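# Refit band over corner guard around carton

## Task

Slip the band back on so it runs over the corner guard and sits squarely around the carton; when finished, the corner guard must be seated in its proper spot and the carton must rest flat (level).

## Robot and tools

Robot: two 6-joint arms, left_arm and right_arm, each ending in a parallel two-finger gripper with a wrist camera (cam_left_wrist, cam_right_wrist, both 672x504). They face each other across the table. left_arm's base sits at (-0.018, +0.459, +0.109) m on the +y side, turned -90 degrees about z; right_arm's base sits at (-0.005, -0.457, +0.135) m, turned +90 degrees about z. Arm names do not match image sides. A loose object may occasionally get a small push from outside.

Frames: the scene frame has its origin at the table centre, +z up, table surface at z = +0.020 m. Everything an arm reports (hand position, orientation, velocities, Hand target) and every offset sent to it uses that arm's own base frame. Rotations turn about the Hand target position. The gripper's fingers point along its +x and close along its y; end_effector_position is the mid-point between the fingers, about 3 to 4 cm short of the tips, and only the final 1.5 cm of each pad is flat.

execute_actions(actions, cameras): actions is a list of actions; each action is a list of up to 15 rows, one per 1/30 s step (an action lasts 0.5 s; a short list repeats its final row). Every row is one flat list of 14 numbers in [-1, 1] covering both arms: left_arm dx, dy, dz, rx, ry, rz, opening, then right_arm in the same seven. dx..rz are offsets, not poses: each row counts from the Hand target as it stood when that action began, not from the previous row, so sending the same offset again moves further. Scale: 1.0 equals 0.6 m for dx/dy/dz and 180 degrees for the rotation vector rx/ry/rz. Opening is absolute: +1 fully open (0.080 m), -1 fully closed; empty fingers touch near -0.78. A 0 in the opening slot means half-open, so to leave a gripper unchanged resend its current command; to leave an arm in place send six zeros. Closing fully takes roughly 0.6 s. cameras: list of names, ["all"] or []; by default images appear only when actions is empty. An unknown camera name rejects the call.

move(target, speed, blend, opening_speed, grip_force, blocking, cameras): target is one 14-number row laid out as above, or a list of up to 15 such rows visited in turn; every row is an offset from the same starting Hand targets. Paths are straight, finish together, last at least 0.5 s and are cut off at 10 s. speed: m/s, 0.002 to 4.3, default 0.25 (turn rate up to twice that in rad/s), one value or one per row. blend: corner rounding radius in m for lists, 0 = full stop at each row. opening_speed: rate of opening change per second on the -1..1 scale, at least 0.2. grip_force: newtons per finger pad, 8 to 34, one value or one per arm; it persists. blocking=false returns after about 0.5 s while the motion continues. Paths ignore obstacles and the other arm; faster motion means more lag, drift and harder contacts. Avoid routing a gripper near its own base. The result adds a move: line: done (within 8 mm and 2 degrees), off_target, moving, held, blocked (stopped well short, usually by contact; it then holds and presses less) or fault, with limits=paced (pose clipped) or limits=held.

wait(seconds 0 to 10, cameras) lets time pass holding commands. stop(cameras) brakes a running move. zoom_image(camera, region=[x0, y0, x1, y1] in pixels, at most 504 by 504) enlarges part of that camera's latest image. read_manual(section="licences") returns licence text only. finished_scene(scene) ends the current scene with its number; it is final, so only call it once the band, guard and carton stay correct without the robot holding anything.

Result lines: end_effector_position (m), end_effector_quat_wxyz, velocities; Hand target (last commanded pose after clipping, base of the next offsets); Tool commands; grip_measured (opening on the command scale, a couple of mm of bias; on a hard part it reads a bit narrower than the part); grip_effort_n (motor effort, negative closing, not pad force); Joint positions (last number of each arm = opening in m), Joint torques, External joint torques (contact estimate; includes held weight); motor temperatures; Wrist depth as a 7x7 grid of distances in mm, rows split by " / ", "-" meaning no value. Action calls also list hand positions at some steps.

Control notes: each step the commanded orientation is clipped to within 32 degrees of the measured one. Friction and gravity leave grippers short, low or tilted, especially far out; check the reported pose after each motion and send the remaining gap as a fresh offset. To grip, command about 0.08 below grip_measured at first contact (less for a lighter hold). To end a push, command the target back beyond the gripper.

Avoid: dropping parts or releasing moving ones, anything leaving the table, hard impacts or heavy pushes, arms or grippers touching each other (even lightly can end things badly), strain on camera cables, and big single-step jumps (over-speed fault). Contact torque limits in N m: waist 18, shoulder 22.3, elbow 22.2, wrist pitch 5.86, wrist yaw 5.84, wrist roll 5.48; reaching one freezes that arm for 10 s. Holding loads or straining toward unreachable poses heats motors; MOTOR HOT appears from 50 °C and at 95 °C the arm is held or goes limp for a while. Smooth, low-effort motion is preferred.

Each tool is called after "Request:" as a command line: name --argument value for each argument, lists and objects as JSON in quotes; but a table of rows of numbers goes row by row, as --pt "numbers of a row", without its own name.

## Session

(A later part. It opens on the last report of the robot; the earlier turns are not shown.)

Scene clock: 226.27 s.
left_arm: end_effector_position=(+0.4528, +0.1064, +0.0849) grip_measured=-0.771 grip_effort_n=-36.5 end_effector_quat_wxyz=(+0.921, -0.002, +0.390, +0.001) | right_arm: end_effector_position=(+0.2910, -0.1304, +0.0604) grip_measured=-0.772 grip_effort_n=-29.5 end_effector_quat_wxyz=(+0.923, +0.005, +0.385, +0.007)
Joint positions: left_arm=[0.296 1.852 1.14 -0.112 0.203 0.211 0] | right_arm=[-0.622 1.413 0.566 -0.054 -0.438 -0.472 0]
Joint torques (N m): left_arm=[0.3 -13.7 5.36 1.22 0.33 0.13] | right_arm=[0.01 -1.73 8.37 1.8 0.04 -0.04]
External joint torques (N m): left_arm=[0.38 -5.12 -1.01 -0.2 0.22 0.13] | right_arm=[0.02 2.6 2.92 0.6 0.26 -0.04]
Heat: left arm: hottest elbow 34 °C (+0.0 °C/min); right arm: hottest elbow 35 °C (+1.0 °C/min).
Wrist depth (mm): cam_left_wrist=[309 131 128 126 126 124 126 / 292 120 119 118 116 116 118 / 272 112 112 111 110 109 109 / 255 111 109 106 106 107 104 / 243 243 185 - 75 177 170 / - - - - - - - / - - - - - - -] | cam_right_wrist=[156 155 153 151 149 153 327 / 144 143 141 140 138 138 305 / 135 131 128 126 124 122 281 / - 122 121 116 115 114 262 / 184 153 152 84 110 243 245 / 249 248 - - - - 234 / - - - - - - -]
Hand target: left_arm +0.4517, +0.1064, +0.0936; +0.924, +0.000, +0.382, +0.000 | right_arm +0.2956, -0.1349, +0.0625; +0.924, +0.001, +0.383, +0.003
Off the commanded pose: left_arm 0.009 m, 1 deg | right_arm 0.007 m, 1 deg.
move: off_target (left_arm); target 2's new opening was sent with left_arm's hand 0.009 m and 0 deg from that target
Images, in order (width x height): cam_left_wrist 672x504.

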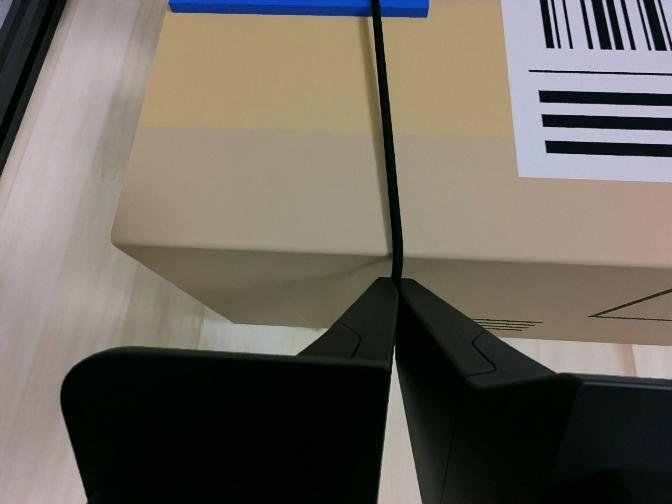

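Request:
move --target '[-0.006,0.038,0.006,0,0,0,-0.98,0,0,0,0,0,0,-0.98]' --speed 0.06 --cameras '["all"]'

Scene clock: 230.13 s.
left_arm: end_effector_position=(+0.4447, +0.1258, +0.0850) grip_measured=-0.771 grip_effort_n=-36.5 end_effector_quat_wxyz=(+0.919, -0.004, +0.395, -0.002) | right_arm: end_effector_position=(+0.2911, -0.1306, +0.0604) grip_measured=-0.772 grip_effort_n=-29.5 end_effector_quat_wxyz=(+0.923, +0.005, +0.385, +0.007)
Joint positions: left_arm=[0.356 1.852 1.15 -0.144 0.249 0.258 0] | right_arm=[-0.623 1.414 0.567 -0.054 -0.438 -0.472 0]
Joint torques (N m): left_arm=[0.58 -12.65 7.34 1.22 0.25 0.14] | right_arm=[0 -1.78 8.39 1.8 0 -0.04]
External joint torques (N m): left_arm=[0.57 -4.06 0.93 -0.19 0.13 0.14] | right_arm=[0.02 2.55 2.92 0.59 0.22 -0.04]
Heat: left arm: hottest elbow 34 °C (+0.0 °C/min); right arm: hottest elbow 36 °C (+2.0 °C/min).
Wrist depth (mm): cam_left_wrist=[299 307 126 125 125 125 125 / 286 286 118 117 115 116 118 / 267 269 111 110 109 109 109 / 253 252 135 131 123 123 118 / 239 239 239 - 76 230 219 / - - - - - - - / - - - - - - -] | cam_right_wrist=[156 155 154 151 150 153 327 / 144 143 141 140 138 139 305 / 135 131 128 126 125 122 281 / - 122 121 116 115 114 261 / 183 153 151 85 104 247 245 / 250 246 - - - - 234 / - - - - - - -]
Hand target: left_arm +0.4481, +0.1292, +0.0972; +0.924, +0.000, +0.382, +0.000 | right_arm +0.2956, -0.1350, +0.0624; +0.924, +0.001, +0.383, +0.003
Off the commanded pose: left_arm 0.013 m, 2 deg | right_arm 0.007 m, 1 deg.
move: off_target (left_arm)

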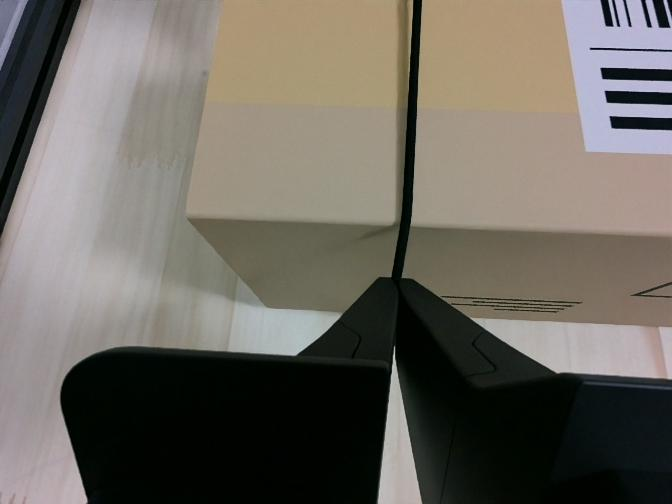

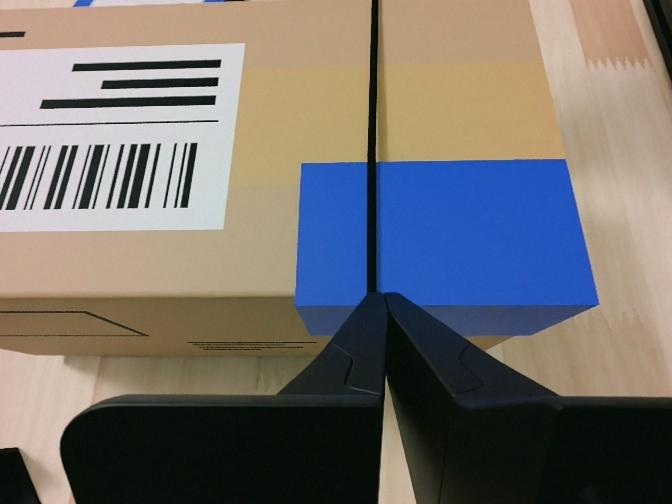

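Request:
move --pt "0.02 0 -0.0237 0 0 0 -0.98 -0.006 -0.010 0.006 0 0 0 -0.98" --pt "0.02 0 -0.0237 0 0 0 -0.98 0 -0.010 -0.001 0 0 0 -0.98" --pt "0.02 0 -0.0237 0 0 0 -0.55 0 -0.010 -0.001 0 0 0 -0.98" --pt "0.02 0 -0.0237 0 0 0 -0.55 0 -0.010 -0.001 0 0 0 -0.55" --speed 0.05 --opening_speed 0.25 --cameras '["all"]'

Scene clock: 248.57 s.
left_arm: end_effector_position=(+0.4563, +0.1280, +0.0831) grip_measured=-0.553 grip_effort_n=15.1 end_effector_quat_wxyz=(+0.923, +0.000, +0.384, -0.002) | right_arm: end_effector_position=(+0.2909, -0.1393, +0.0601) grip_measured=-0.554 grip_effort_n=13.7 end_effector_quat_wxyz=(+0.923, +0.003, +0.385, +0.003)
Joint positions: left_arm=[0.352 1.888 1.174 -0.106 0.248 0.256 0.01] | right_arm=[-0.649 1.433 0.583 -0.056 -0.445 -0.492 0.01]
Joint torques (N m): left_arm=[-0.08 -9.56 7 1.63 0.04 -0.1] | right_arm=[0.49 -2.07 8 1.73 -0.18 0.05]
External joint torques (N m): left_arm=[-0.19 -0.87 0.74 0.23 -0.07 -0.1] | right_arm=[0.51 2.44 2.48 0.5 0.05 0.05]
Motor temperatures (°C): left_arm=[25 31 35 32 27 28] | right_arm=[27 27 36 30 28 27]
Heat: left arm: hottest elbow 35 °C (+1.0 °C/min); right arm: hottest elbow 36 °C (+1.0 °C/min).
Wrist depth (mm): cam_left_wrist=[309 315 127 126 125 124 126 / 288 292 118 118 116 116 117 / 272 271 110 110 109 110 108 / 257 254 106 104 103 103 102 / 242 239 235 - 96 137 172 / - - - - - - - / - - - 211 - - -] | cam_right_wrist=[155 153 152 151 149 328 324 / 142 141 140 139 137 300 304 / 133 131 127 124 - 124 281 / - 121 119 115 114 115 262 / 178 150 129 93 - 246 246 / 248 246 - - - - 234 / - - - - - - -]
Hand target: left_arm +0.4601, +0.1292, +0.0830; +0.924, +0.000, +0.382, +0.000 | right_arm +0.2956, -0.1410, +0.0619; +0.924, +0.001, +0.383, +0.003
Off the commanded pose: left_arm 0.004 m, 0 deg | right_arm 0.005 m, 0 deg.
move: done

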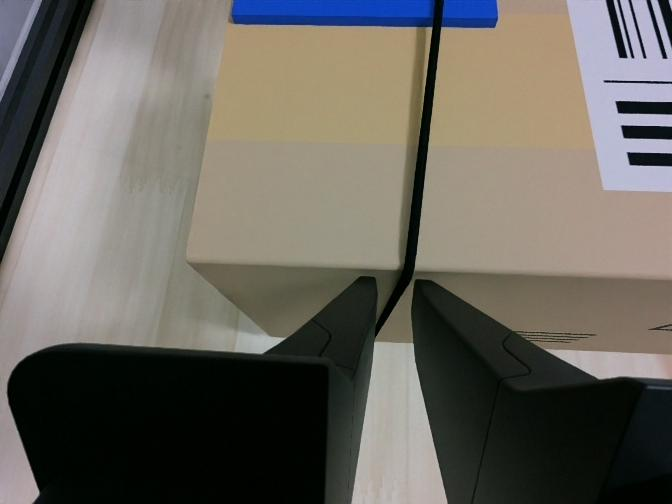

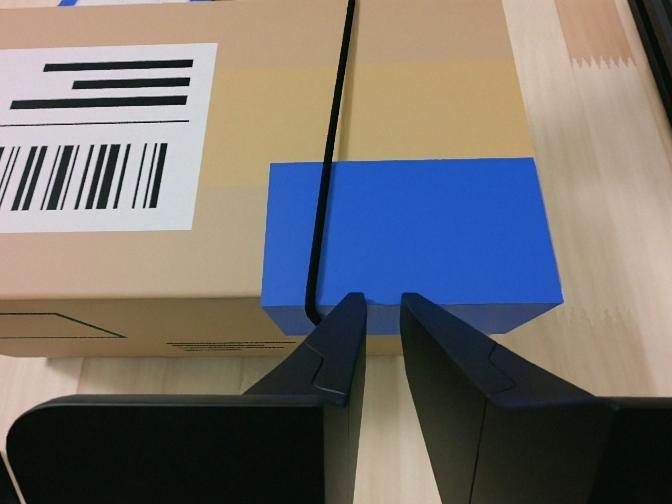

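Request:
move --pt "0 0 0 0 0 0 -0.55 -0.025 0 0.025 0 0 0 -0.4" --pt "0 0 0 0 0 0 -0.55 -0.025 0.033 0.025 0 0 0 -0.4" --pt "0 0 0 0 0 0 -0.55 -0.002 0.033 0.002 0 0 0 -0.4" --speed 0.06 --blend '[0.002,0.002,0]' --cameras '["cam_right_wrist"]'

Scene clock: 260.77 s.
left_arm: end_effector_position=(+0.4563, +0.1280, +0.0831) grip_measured=-0.553 grip_effort_n=15.6 end_effector_quat_wxyz=(+0.923, +0.000, +0.384, -0.002) | right_arm: end_effector_position=(+0.2959, -0.1233, +0.0675) grip_measured=-0.403 grip_effort_n=12.3 end_effector_quat_wxyz=(+0.926, -0.003, +0.378, +0.002)
Joint positions: left_arm=[0.352 1.888 1.174 -0.106 0.248 0.256 0.01] | right_arm=[-0.58 1.382 0.561 -0.044 -0.402 -0.438 0.017]
Joint torques (N m): left_arm=[-0.04 -9.56 7 1.63 0.04 -0.09] | right_arm=[0.32 -2.55 5.13 1.65 -0.17 0.11]
External joint torques (N m): left_arm=[-0.05 -0.59 0.54 0.18 -0.08 -0.1] | right_arm=[0.32 1.63 -0.44 0.4 0.03 0.1]
Heat: left arm: hottest elbow 37 °C (+3.0 °C/min); right arm: hottest elbow 35 °C (+0.0 °C/min).
Wrist depth (mm): cam_left_wrist=[305 315 127 126 125 123 126 / 288 291 118 118 115 116 117 / 273 271 110 110 109 110 108 / 255 255 106 104 103 103 102 / 242 239 235 - 96 137 171 / - - - - - - - / - - - 210 - - -] | cam_right_wrist=[367 161 162 161 161 350 343 / 151 150 149 148 147 149 318 / 141 138 137 137 136 135 295 / - 130 128 123 124 122 272 / 148 124 123 104 116 117 255 / 249 229 - 240 - - 243 / - - - 226 - - -]
Hand target: left_arm +0.4601, +0.1292, +0.0830; +0.924, +0.000, +0.382, +0.000 | right_arm +0.2944, -0.1211, +0.0630; +0.924, +0.001, +0.383, +0.003
Off the commanded pose: left_arm 0.004 m, 0 deg | right_arm 0.005 m, 1 deg.
move: done
Images, in order (width x height): cam_right_wrist 672x504.

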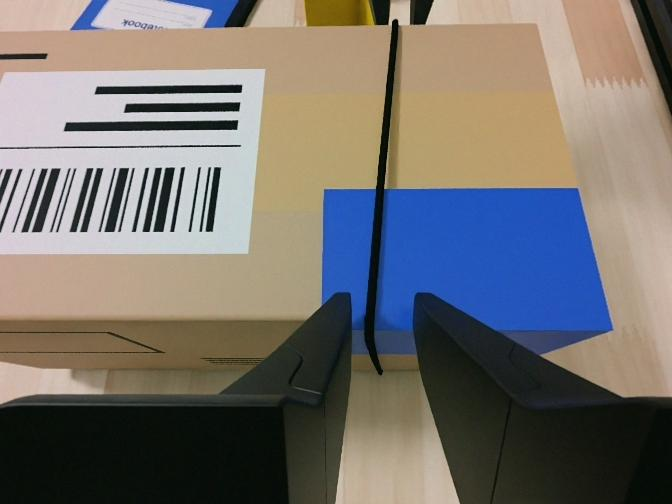

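Request:
move --pt "0 0 0 0 0 0 -0.55 -0.003 0 -0.012 0 0 0 -0.4" --pt "0 0 0 0 0 0 -0.55 0.0 0 -0.016 0 0 0 -0.4" --pt "0 0 0 0 0 0 -0.55 0.0 0 -0.016 0 0 0 -0.98" --speed 0.05 --opening_speed 0.8 --cameras '["cam_right_wrist"]'

Scene clock: 269.50 s.
left_arm: end_effector_position=(+0.4563, +0.1280, +0.0831) grip_measured=-0.553 grip_effort_n=15.6 end_effector_quat_wxyz=(+0.923, +0.000, +0.384, -0.002) | right_arm: end_effector_position=(+0.2989, -0.1226, +0.0629) grip_measured=-0.770 grip_effort_n=-35.6 end_effector_quat_wxyz=(+0.929, -0.008, +0.370, +0.004)
Joint positions: left_arm=[0.352 1.888 1.174 -0.106 0.248 0.256 0.01] | right_arm=[-0.575 1.403 0.542 0.014 -0.408 -0.437 0]
Joint torques (N m): left_arm=[-0.07 -9.57 7.02 1.63 0.03 -0.09] | right_arm=[0.02 -1.8 4.54 1.24 0.06 0.08]
External joint torques (N m): left_arm=[-0.1 -0.63 0.56 0.18 -0.08 -0.09] | right_arm=[0.03 2.45 -0.91 -0.02 0.25 0.08]
Heat: left arm: hottest elbow 37 °C (+3.0 °C/min); right arm: hottest elbow 34 °C (-1.0 °C/min).
Wrist depth (mm): cam_left_wrist=[306 312 127 126 124 123 126 / 288 293 118 118 116 116 118 / 271 271 111 110 109 110 108 / 256 254 107 105 103 103 102 / 243 239 235 - 96 137 171 / - - - - - - - / - - - 211 - - -] | cam_right_wrist=[372 162 162 158 160 348 348 / 148 148 147 147 146 145 323 / 138 135 133 134 134 133 295 / - 127 125 122 120 119 270 / - 120 119 93 104 - 254 / 245 244 - - - - 242 / - - - - - - -]
Hand target: left_arm +0.4601, +0.1292, +0.0830; +0.924, +0.000, +0.382, +0.000 | right_arm +0.2945, -0.1211, +0.0535; +0.924, +0.001, +0.383, +0.003
Off the commanded pose: left_arm 0.004 m, 0 deg | right_arm 0.011 m, 2 deg.
move: off_target (right_arm); target 3's new opening was sent with right_arm's hand 0.010 m and 2 deg from that target
Images, in order (width x height): cam_right_wrist 672x504.

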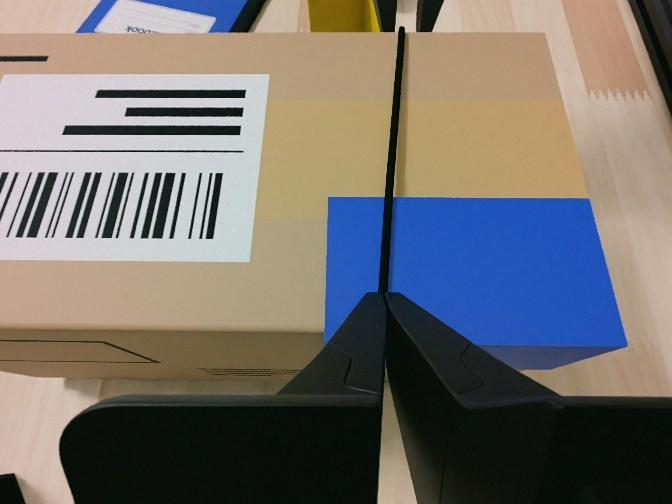

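Request:
move --pt "0 0 0 0 0 0 -0.55 -0.008 0 0.034 0 0 0 -0.98" --pt "0 0 0 0 0 0 -0.55 -0.018 -0.025 0.034 0 0 0 -0.98" --speed 0.05 --cameras '["all"]'

Scene clock: 276.73 s.
left_arm: end_effector_position=(+0.4563, +0.1280, +0.0831) grip_measured=-0.553 grip_effort_n=15.6 end_effector_quat_wxyz=(+0.923, +0.000, +0.384, -0.002) | right_arm: end_effector_position=(+0.2812, -0.1317, +0.0694) grip_measured=-0.771 grip_effort_n=-31.9 end_effector_quat_wxyz=(+0.922, +0.004, +0.387, +0.006)
Joint positions: left_arm=[0.352 1.888 1.174 -0.106 0.248 0.256 0.01] | right_arm=[-0.65 1.357 0.571 -0.13 -0.45 -0.497 0]
Joint torques (N m): left_arm=[-0.08 -9.62 7.01 1.63 0.04 -0.08] | right_arm=[-0.66 -2.76 8.27 1.09 -0.32 -0.18]
External joint torques (N m): left_arm=[-0.01 -0.58 0.44 0.14 -0.09 -0.09] | right_arm=[-0.69 1.34 2.6 -0.13 -0.08 -0.19]
Heat: left arm: hottest elbow 38 °C (+4.0 °C/min); right arm: hottest elbow 33 °C (-2.0 °C/min).
Wrist depth (mm): cam_left_wrist=[298 313 128 127 124 123 126 / 288 291 118 118 115 116 117 / 272 273 110 110 109 110 108 / 256 255 106 104 103 103 102 / 242 239 238 - 96 138 171 / - - - - - - - / - - - 212 - - -] | cam_right_wrist=[168 166 163 161 160 329 333 / 154 152 150 147 147 305 310 / 140 141 139 132 133 133 289 / - 135 133 124 125 123 270 / 204 203 201 85 104 252 253 / 257 256 - - - - 243 / - - - - - - -]
Hand target: left_arm +0.4601, +0.1292, +0.0830; +0.924, +0.000, +0.382, +0.000 | right_arm +0.2836, -0.1360, +0.0738; +0.924, +0.001, +0.383, +0.003
Off the commanded pose: left_arm 0.004 m, 0 deg | right_arm 0.007 m, 1 deg.
move: done

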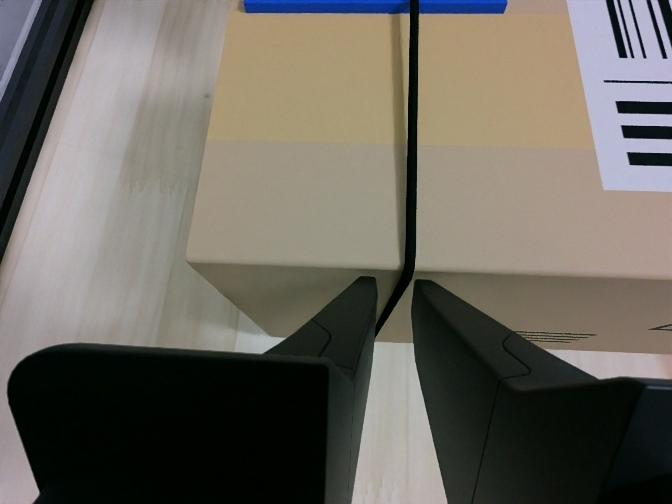

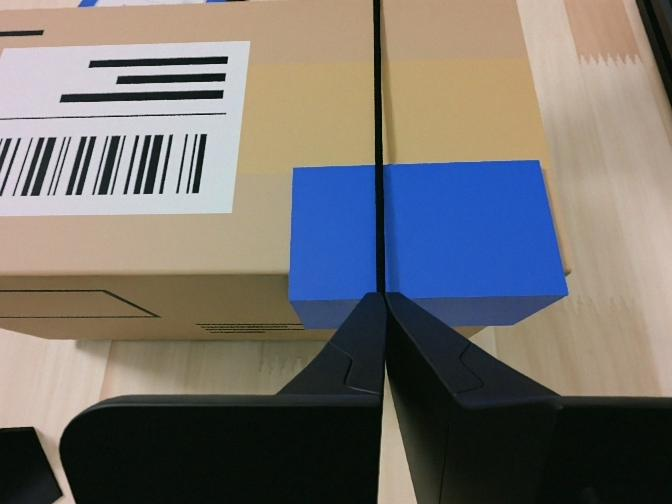

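Request:
move --target '[0,0,0,0,0,0,-0.55,0.026,-0.008,-0.02,0,0,0,-0.98]' --speed 0.05 --cameras '["all"]'

Request:
zoom_image --camera "cam_right_wrist" --region '[260, 130, 600, 385]'

Scene clock: 289.77 s.
left_arm: end_effector_position=(+0.4563, +0.1280, +0.0831) grip_measured=-0.553 grip_effort_n=15.6 end_effector_quat_wxyz=(+0.923, +0.000, +0.384, -0.002) | right_arm: end_effector_position=(+0.2939, -0.1373, +0.0622) grip_measured=-0.771 grip_effort_n=-31.9 end_effector_quat_wxyz=(+0.924, +0.003, +0.383, +0.007)
Joint positions: left_arm=[0.352 1.888 1.174 -0.106 0.248 0.256 0.01] | right_arm=[-0.639 1.435 0.591 -0.06 -0.448 -0.487 0]
Joint torques (N m): left_arm=[-0.05 -9.57 7 1.63 0.03 -0.1] | right_arm=[0.41 -1.09 8.14 2.42 0.12 0.09]
External joint torques (N m): left_arm=[0.01 -0.68 0.57 0.19 -0.09 -0.1] | right_arm=[0.41 3.35 2.71 1.23 0.35 0.09]
Motor temperatures (°C): left_arm=[25 36 38 34 27 28] | right_arm=[27 27 33 28 28 26]
Heat: left arm: hottest elbow 38 °C (+4.0 °C/min); right arm: hottest elbow 33 °C (-3.0 °C/min).
Wrist depth (mm): cam_left_wrist=[304 314 127 126 124 124 126 / 289 290 118 118 115 116 117 / 272 271 110 110 109 110 108 / 256 254 106 104 103 103 102 / 242 239 236 - 96 137 171 / - - - - - - - / - - - 211 - - -] | cam_right_wrist=[163 159 157 154 153 331 330 / 147 146 144 145 141 305 308 / 138 134 131 128 132 132 285 / 128 127 123 119 116 120 266 / 164 137 160 93 95 243 249 / 251 249 - - - - 237 / - - - - - - -]
Hand target: left_arm +0.4601, +0.1292, +0.0830; +0.924, +0.000, +0.382, +0.000 | right_arm +0.2992, -0.1408, +0.0617; +0.924, +0.001, +0.383, +0.003
Off the commanded pose: left_arm 0.004 m, 0 deg | right_arm 0.006 m, 0 deg.
move: done

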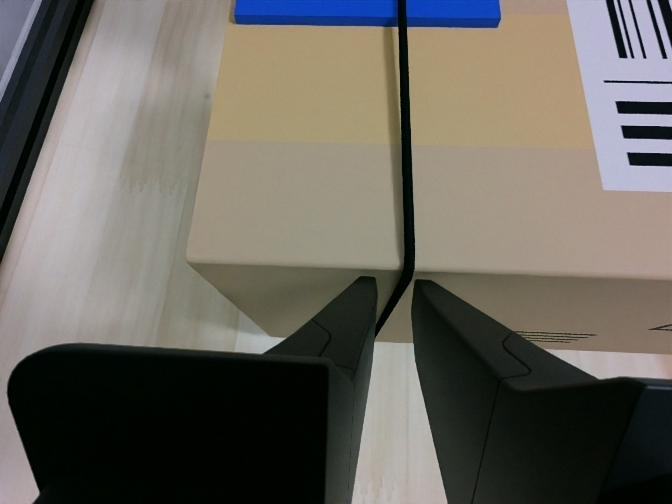

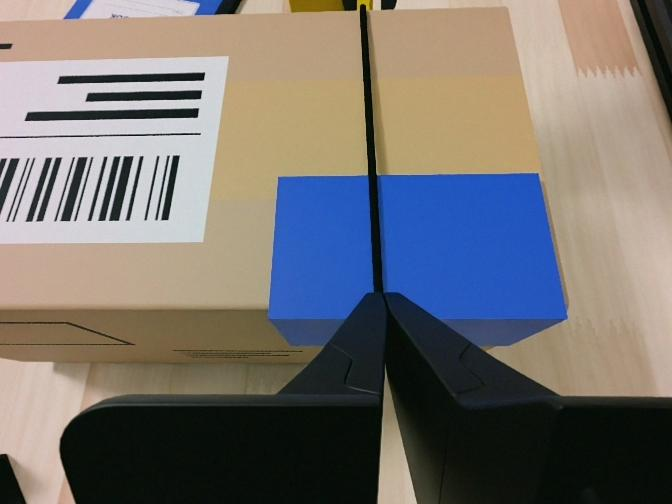

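Scaled by 1.482 from the camera's 672x504 image, which has a finer 960x720 frame.

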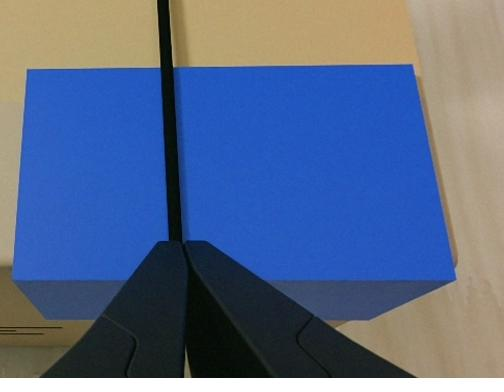

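Request:
move --pt "0 0 0 0 0 0 -0.55 0.004 0 -0.004 0 0 0 -0.98" --pt "0 0 0 0 0 0 -0.55 0.003 0 -0.003 0 0 0 -0.6" --pt "0 0 0 0 0 0 -0.55 -0.03 0 0.03 0 0 0 -0.6" --speed 0.05 --opening_speed 0.25 --cameras '["all"]'

Request:
zoom_image --camera "cam_right_wrist" --region '[200, 0, 600, 380]'

Scene clock: 302.13 s.
left_arm: end_effector_position=(+0.4563, +0.1280, +0.0831) grip_measured=-0.553 grip_effort_n=15.6 end_effector_quat_wxyz=(+0.923, +0.000, +0.384, -0.002) | right_arm: end_effector_position=(+0.2802, -0.1393, +0.0745) grip_measured=-0.603 grip_effort_n=12.3 end_effector_quat_wxyz=(+0.921, +0.007, +0.390, +0.004)
Joint positions: left_arm=[0.352 1.888 1.174 -0.106 0.248 0.256 0.01] | right_arm=[-0.678 1.363 0.605 -0.172 -0.463 -0.518 0.008]
Joint torques (N m): left_arm=[-0.08 -9.57 7.02 1.63 0.04 -0.1] | right_arm=[-0.32 -4.28 6.99 1.29 -0.41 -0.18]
External joint torques (N m): left_arm=[-0.08 -0.79 0.69 0.22 -0.09 -0.1] | right_arm=[-0.31 -0.15 1.37 0.13 -0.18 -0.18]
Heat: left arm: hottest elbow 38 °C (+4.1 °C/min); right arm: hottest elbow 34 °C (-2.0 °C/min).
Wrist depth (mm): cam_left_wrist=[305 315 127 126 124 123 126 / 290 292 118 118 115 116 117 / 273 271 111 110 109 110 108 / 255 254 107 104 104 103 102 / 242 239 237 - 96 137 171 / - - - - - - - / - - - 210 - - -] | cam_right_wrist=[174 172 170 168 165 343 338 / 161 158 156 154 153 314 316 / 146 147 145 139 138 293 293 / - 138 138 129 130 270 275 / 208 208 177 - - 260 258 / 264 260 - - - - 246 / - - - - - - -]
Hand target: left_arm +0.4601, +0.1292, +0.0830; +0.924, +0.000, +0.382, +0.000 | right_arm +0.2812, -0.1409, +0.0798; +0.924, +0.001, +0.383, +0.003
Off the commanded pose: left_arm 0.004 m, 0 deg | right_arm 0.006 m, 1 deg.
move: done

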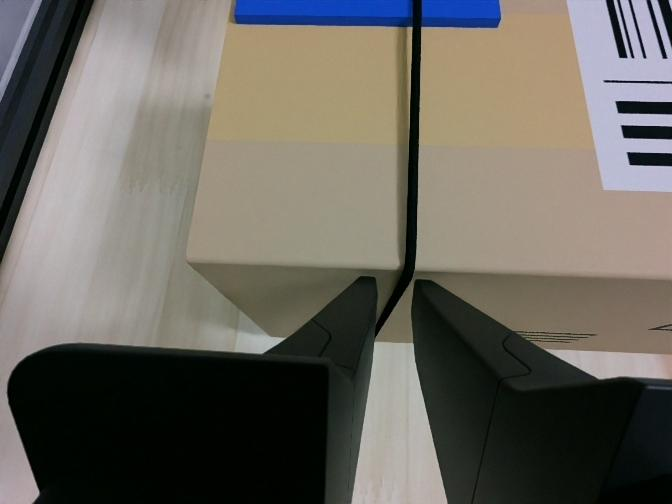

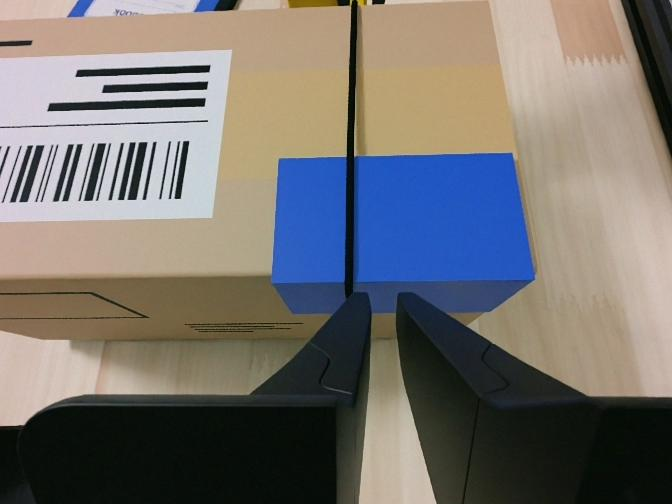

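Scaled by 1.260 from the camera's 672x504 image, which has a finer 960x720 frame.

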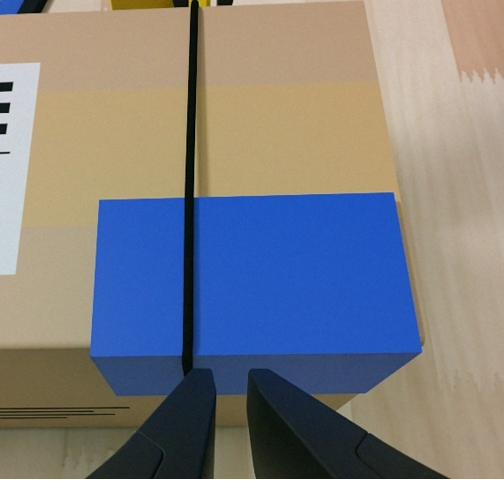

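Request:
move --pt "-0.05 0 0.05 0 0 0 -0.45 -0.03 0 0.03 0 0 0 -0.6" --pt "-0.17 -0.05 0.3 0 0.03 0 -0.45 -0.15 0 0.12 0 0 0 -0.6" --speed '[0.08,0.2]' --blend '[0.01,0]' --cameras '["all"]'

Request:
zoom_image --camera "cam_right_wrist" --region '[200, 0, 660, 380]'

Request:
zoom_image --camera "cam_left_wrist" --region '[200, 0, 600, 300]'

Scene clock: 314.53 s.
left_arm: end_effector_position=(+0.3570, +0.0992, +0.2582) grip_measured=-0.453 grip_effort_n=15.6 end_effector_quat_wxyz=(+0.903, -0.005, +0.429, -0.001) | right_arm: end_effector_position=(+0.1898, -0.1382, +0.1440) grip_measured=-0.603 grip_effort_n=12.3 end_effector_quat_wxyz=(+0.920, +0.012, +0.391, +0.006)
Joint positions: left_arm=[0.365 1.477 1.487 -0.933 0.232 0.28 0.015] | right_arm=[-1.028 1.031 0.725 -0.821 -0.65 -0.867 0.008]
Joint torques (N m): left_arm=[-0.2 -7.57 7.45 1.12 0.01 0.13] | right_arm=[-0.29 -2.28 9.09 0.98 -0.55 -0.2]
External joint torques (N m): left_arm=[-0.19 -1.65 0.8 -0.19 -0.12 0.13] | right_arm=[-0.27 -0.01 3.12 0.09 -0.2 -0.2]
Heat: left arm: hottest elbow 38 °C (+2.0 °C/min); right arm: hottest elbow 33 °C (-2.0 °C/min).
Wrist depth (mm): cam_left_wrist=[1312 499 501 495 490 495 487 / 1290 469 470 314 311 309 461 / - 451 445 304 301 298 400 / 1215 428 428 421 418 418 415 / 1165 418 417 - 93 408 403 / - - - - - - - / - - - 376 - - -] | cam_right_wrist=[493 276 269 264 267 439 1414 / 256 252 248 241 245 404 410 / 248 248 248 248 283 376 373 / 378 364 359 352 351 351 340 / 352 346 348 339 338 331 324 / 335 334 - - - - 310 / - - - - - - -]
Hand target: left_arm +0.3581, +0.0993, +0.2629; +0.905, +0.000, +0.425, +0.000 | right_arm +0.1912, -0.1409, +0.1519; +0.924, +0.001, +0.383, +0.003
Off the commanded pose: left_arm 0.005 m, 1 deg | right_arm 0.008 m, 2 deg.
move: done

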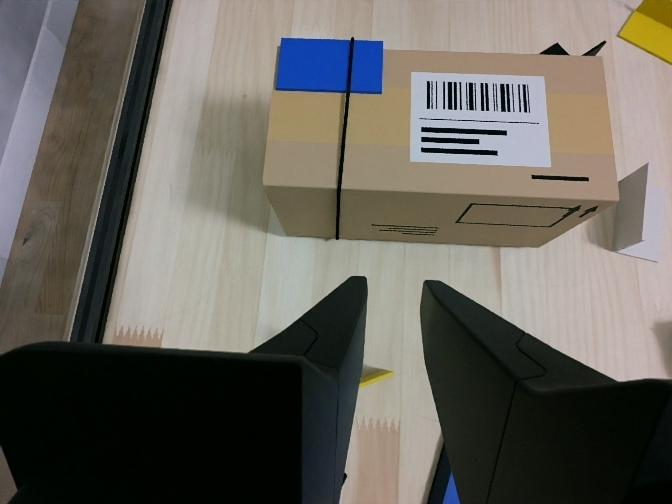

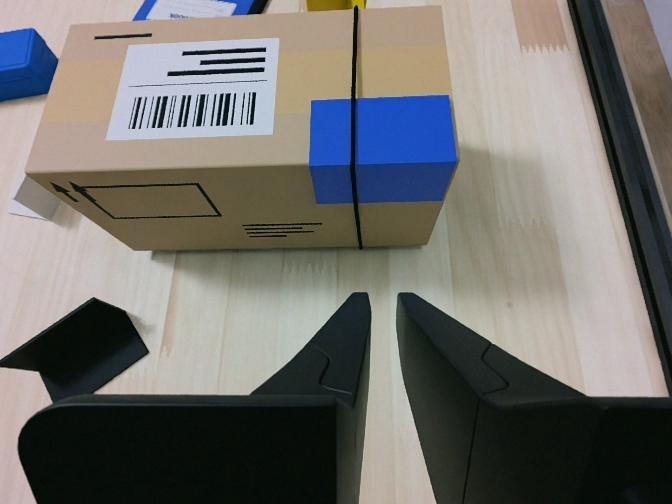

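Scaled by 1.096 from the camera's 672x504 image, which has a finer 960x720 frame.

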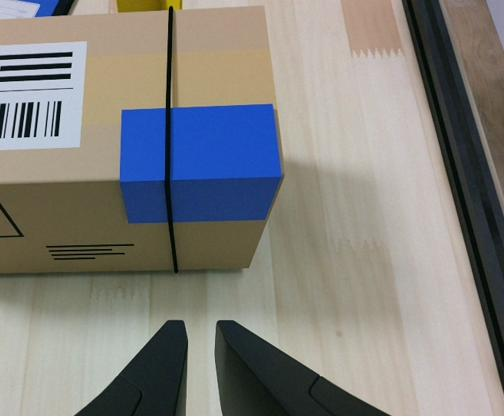

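Scaled by 1.260 from the camera's 672x504 image, which has a finer 960x720 frame.

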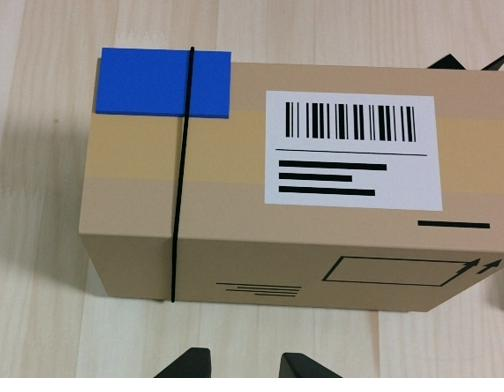

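Request:
finished_scene --scene 1

The scene is finished: the task was done.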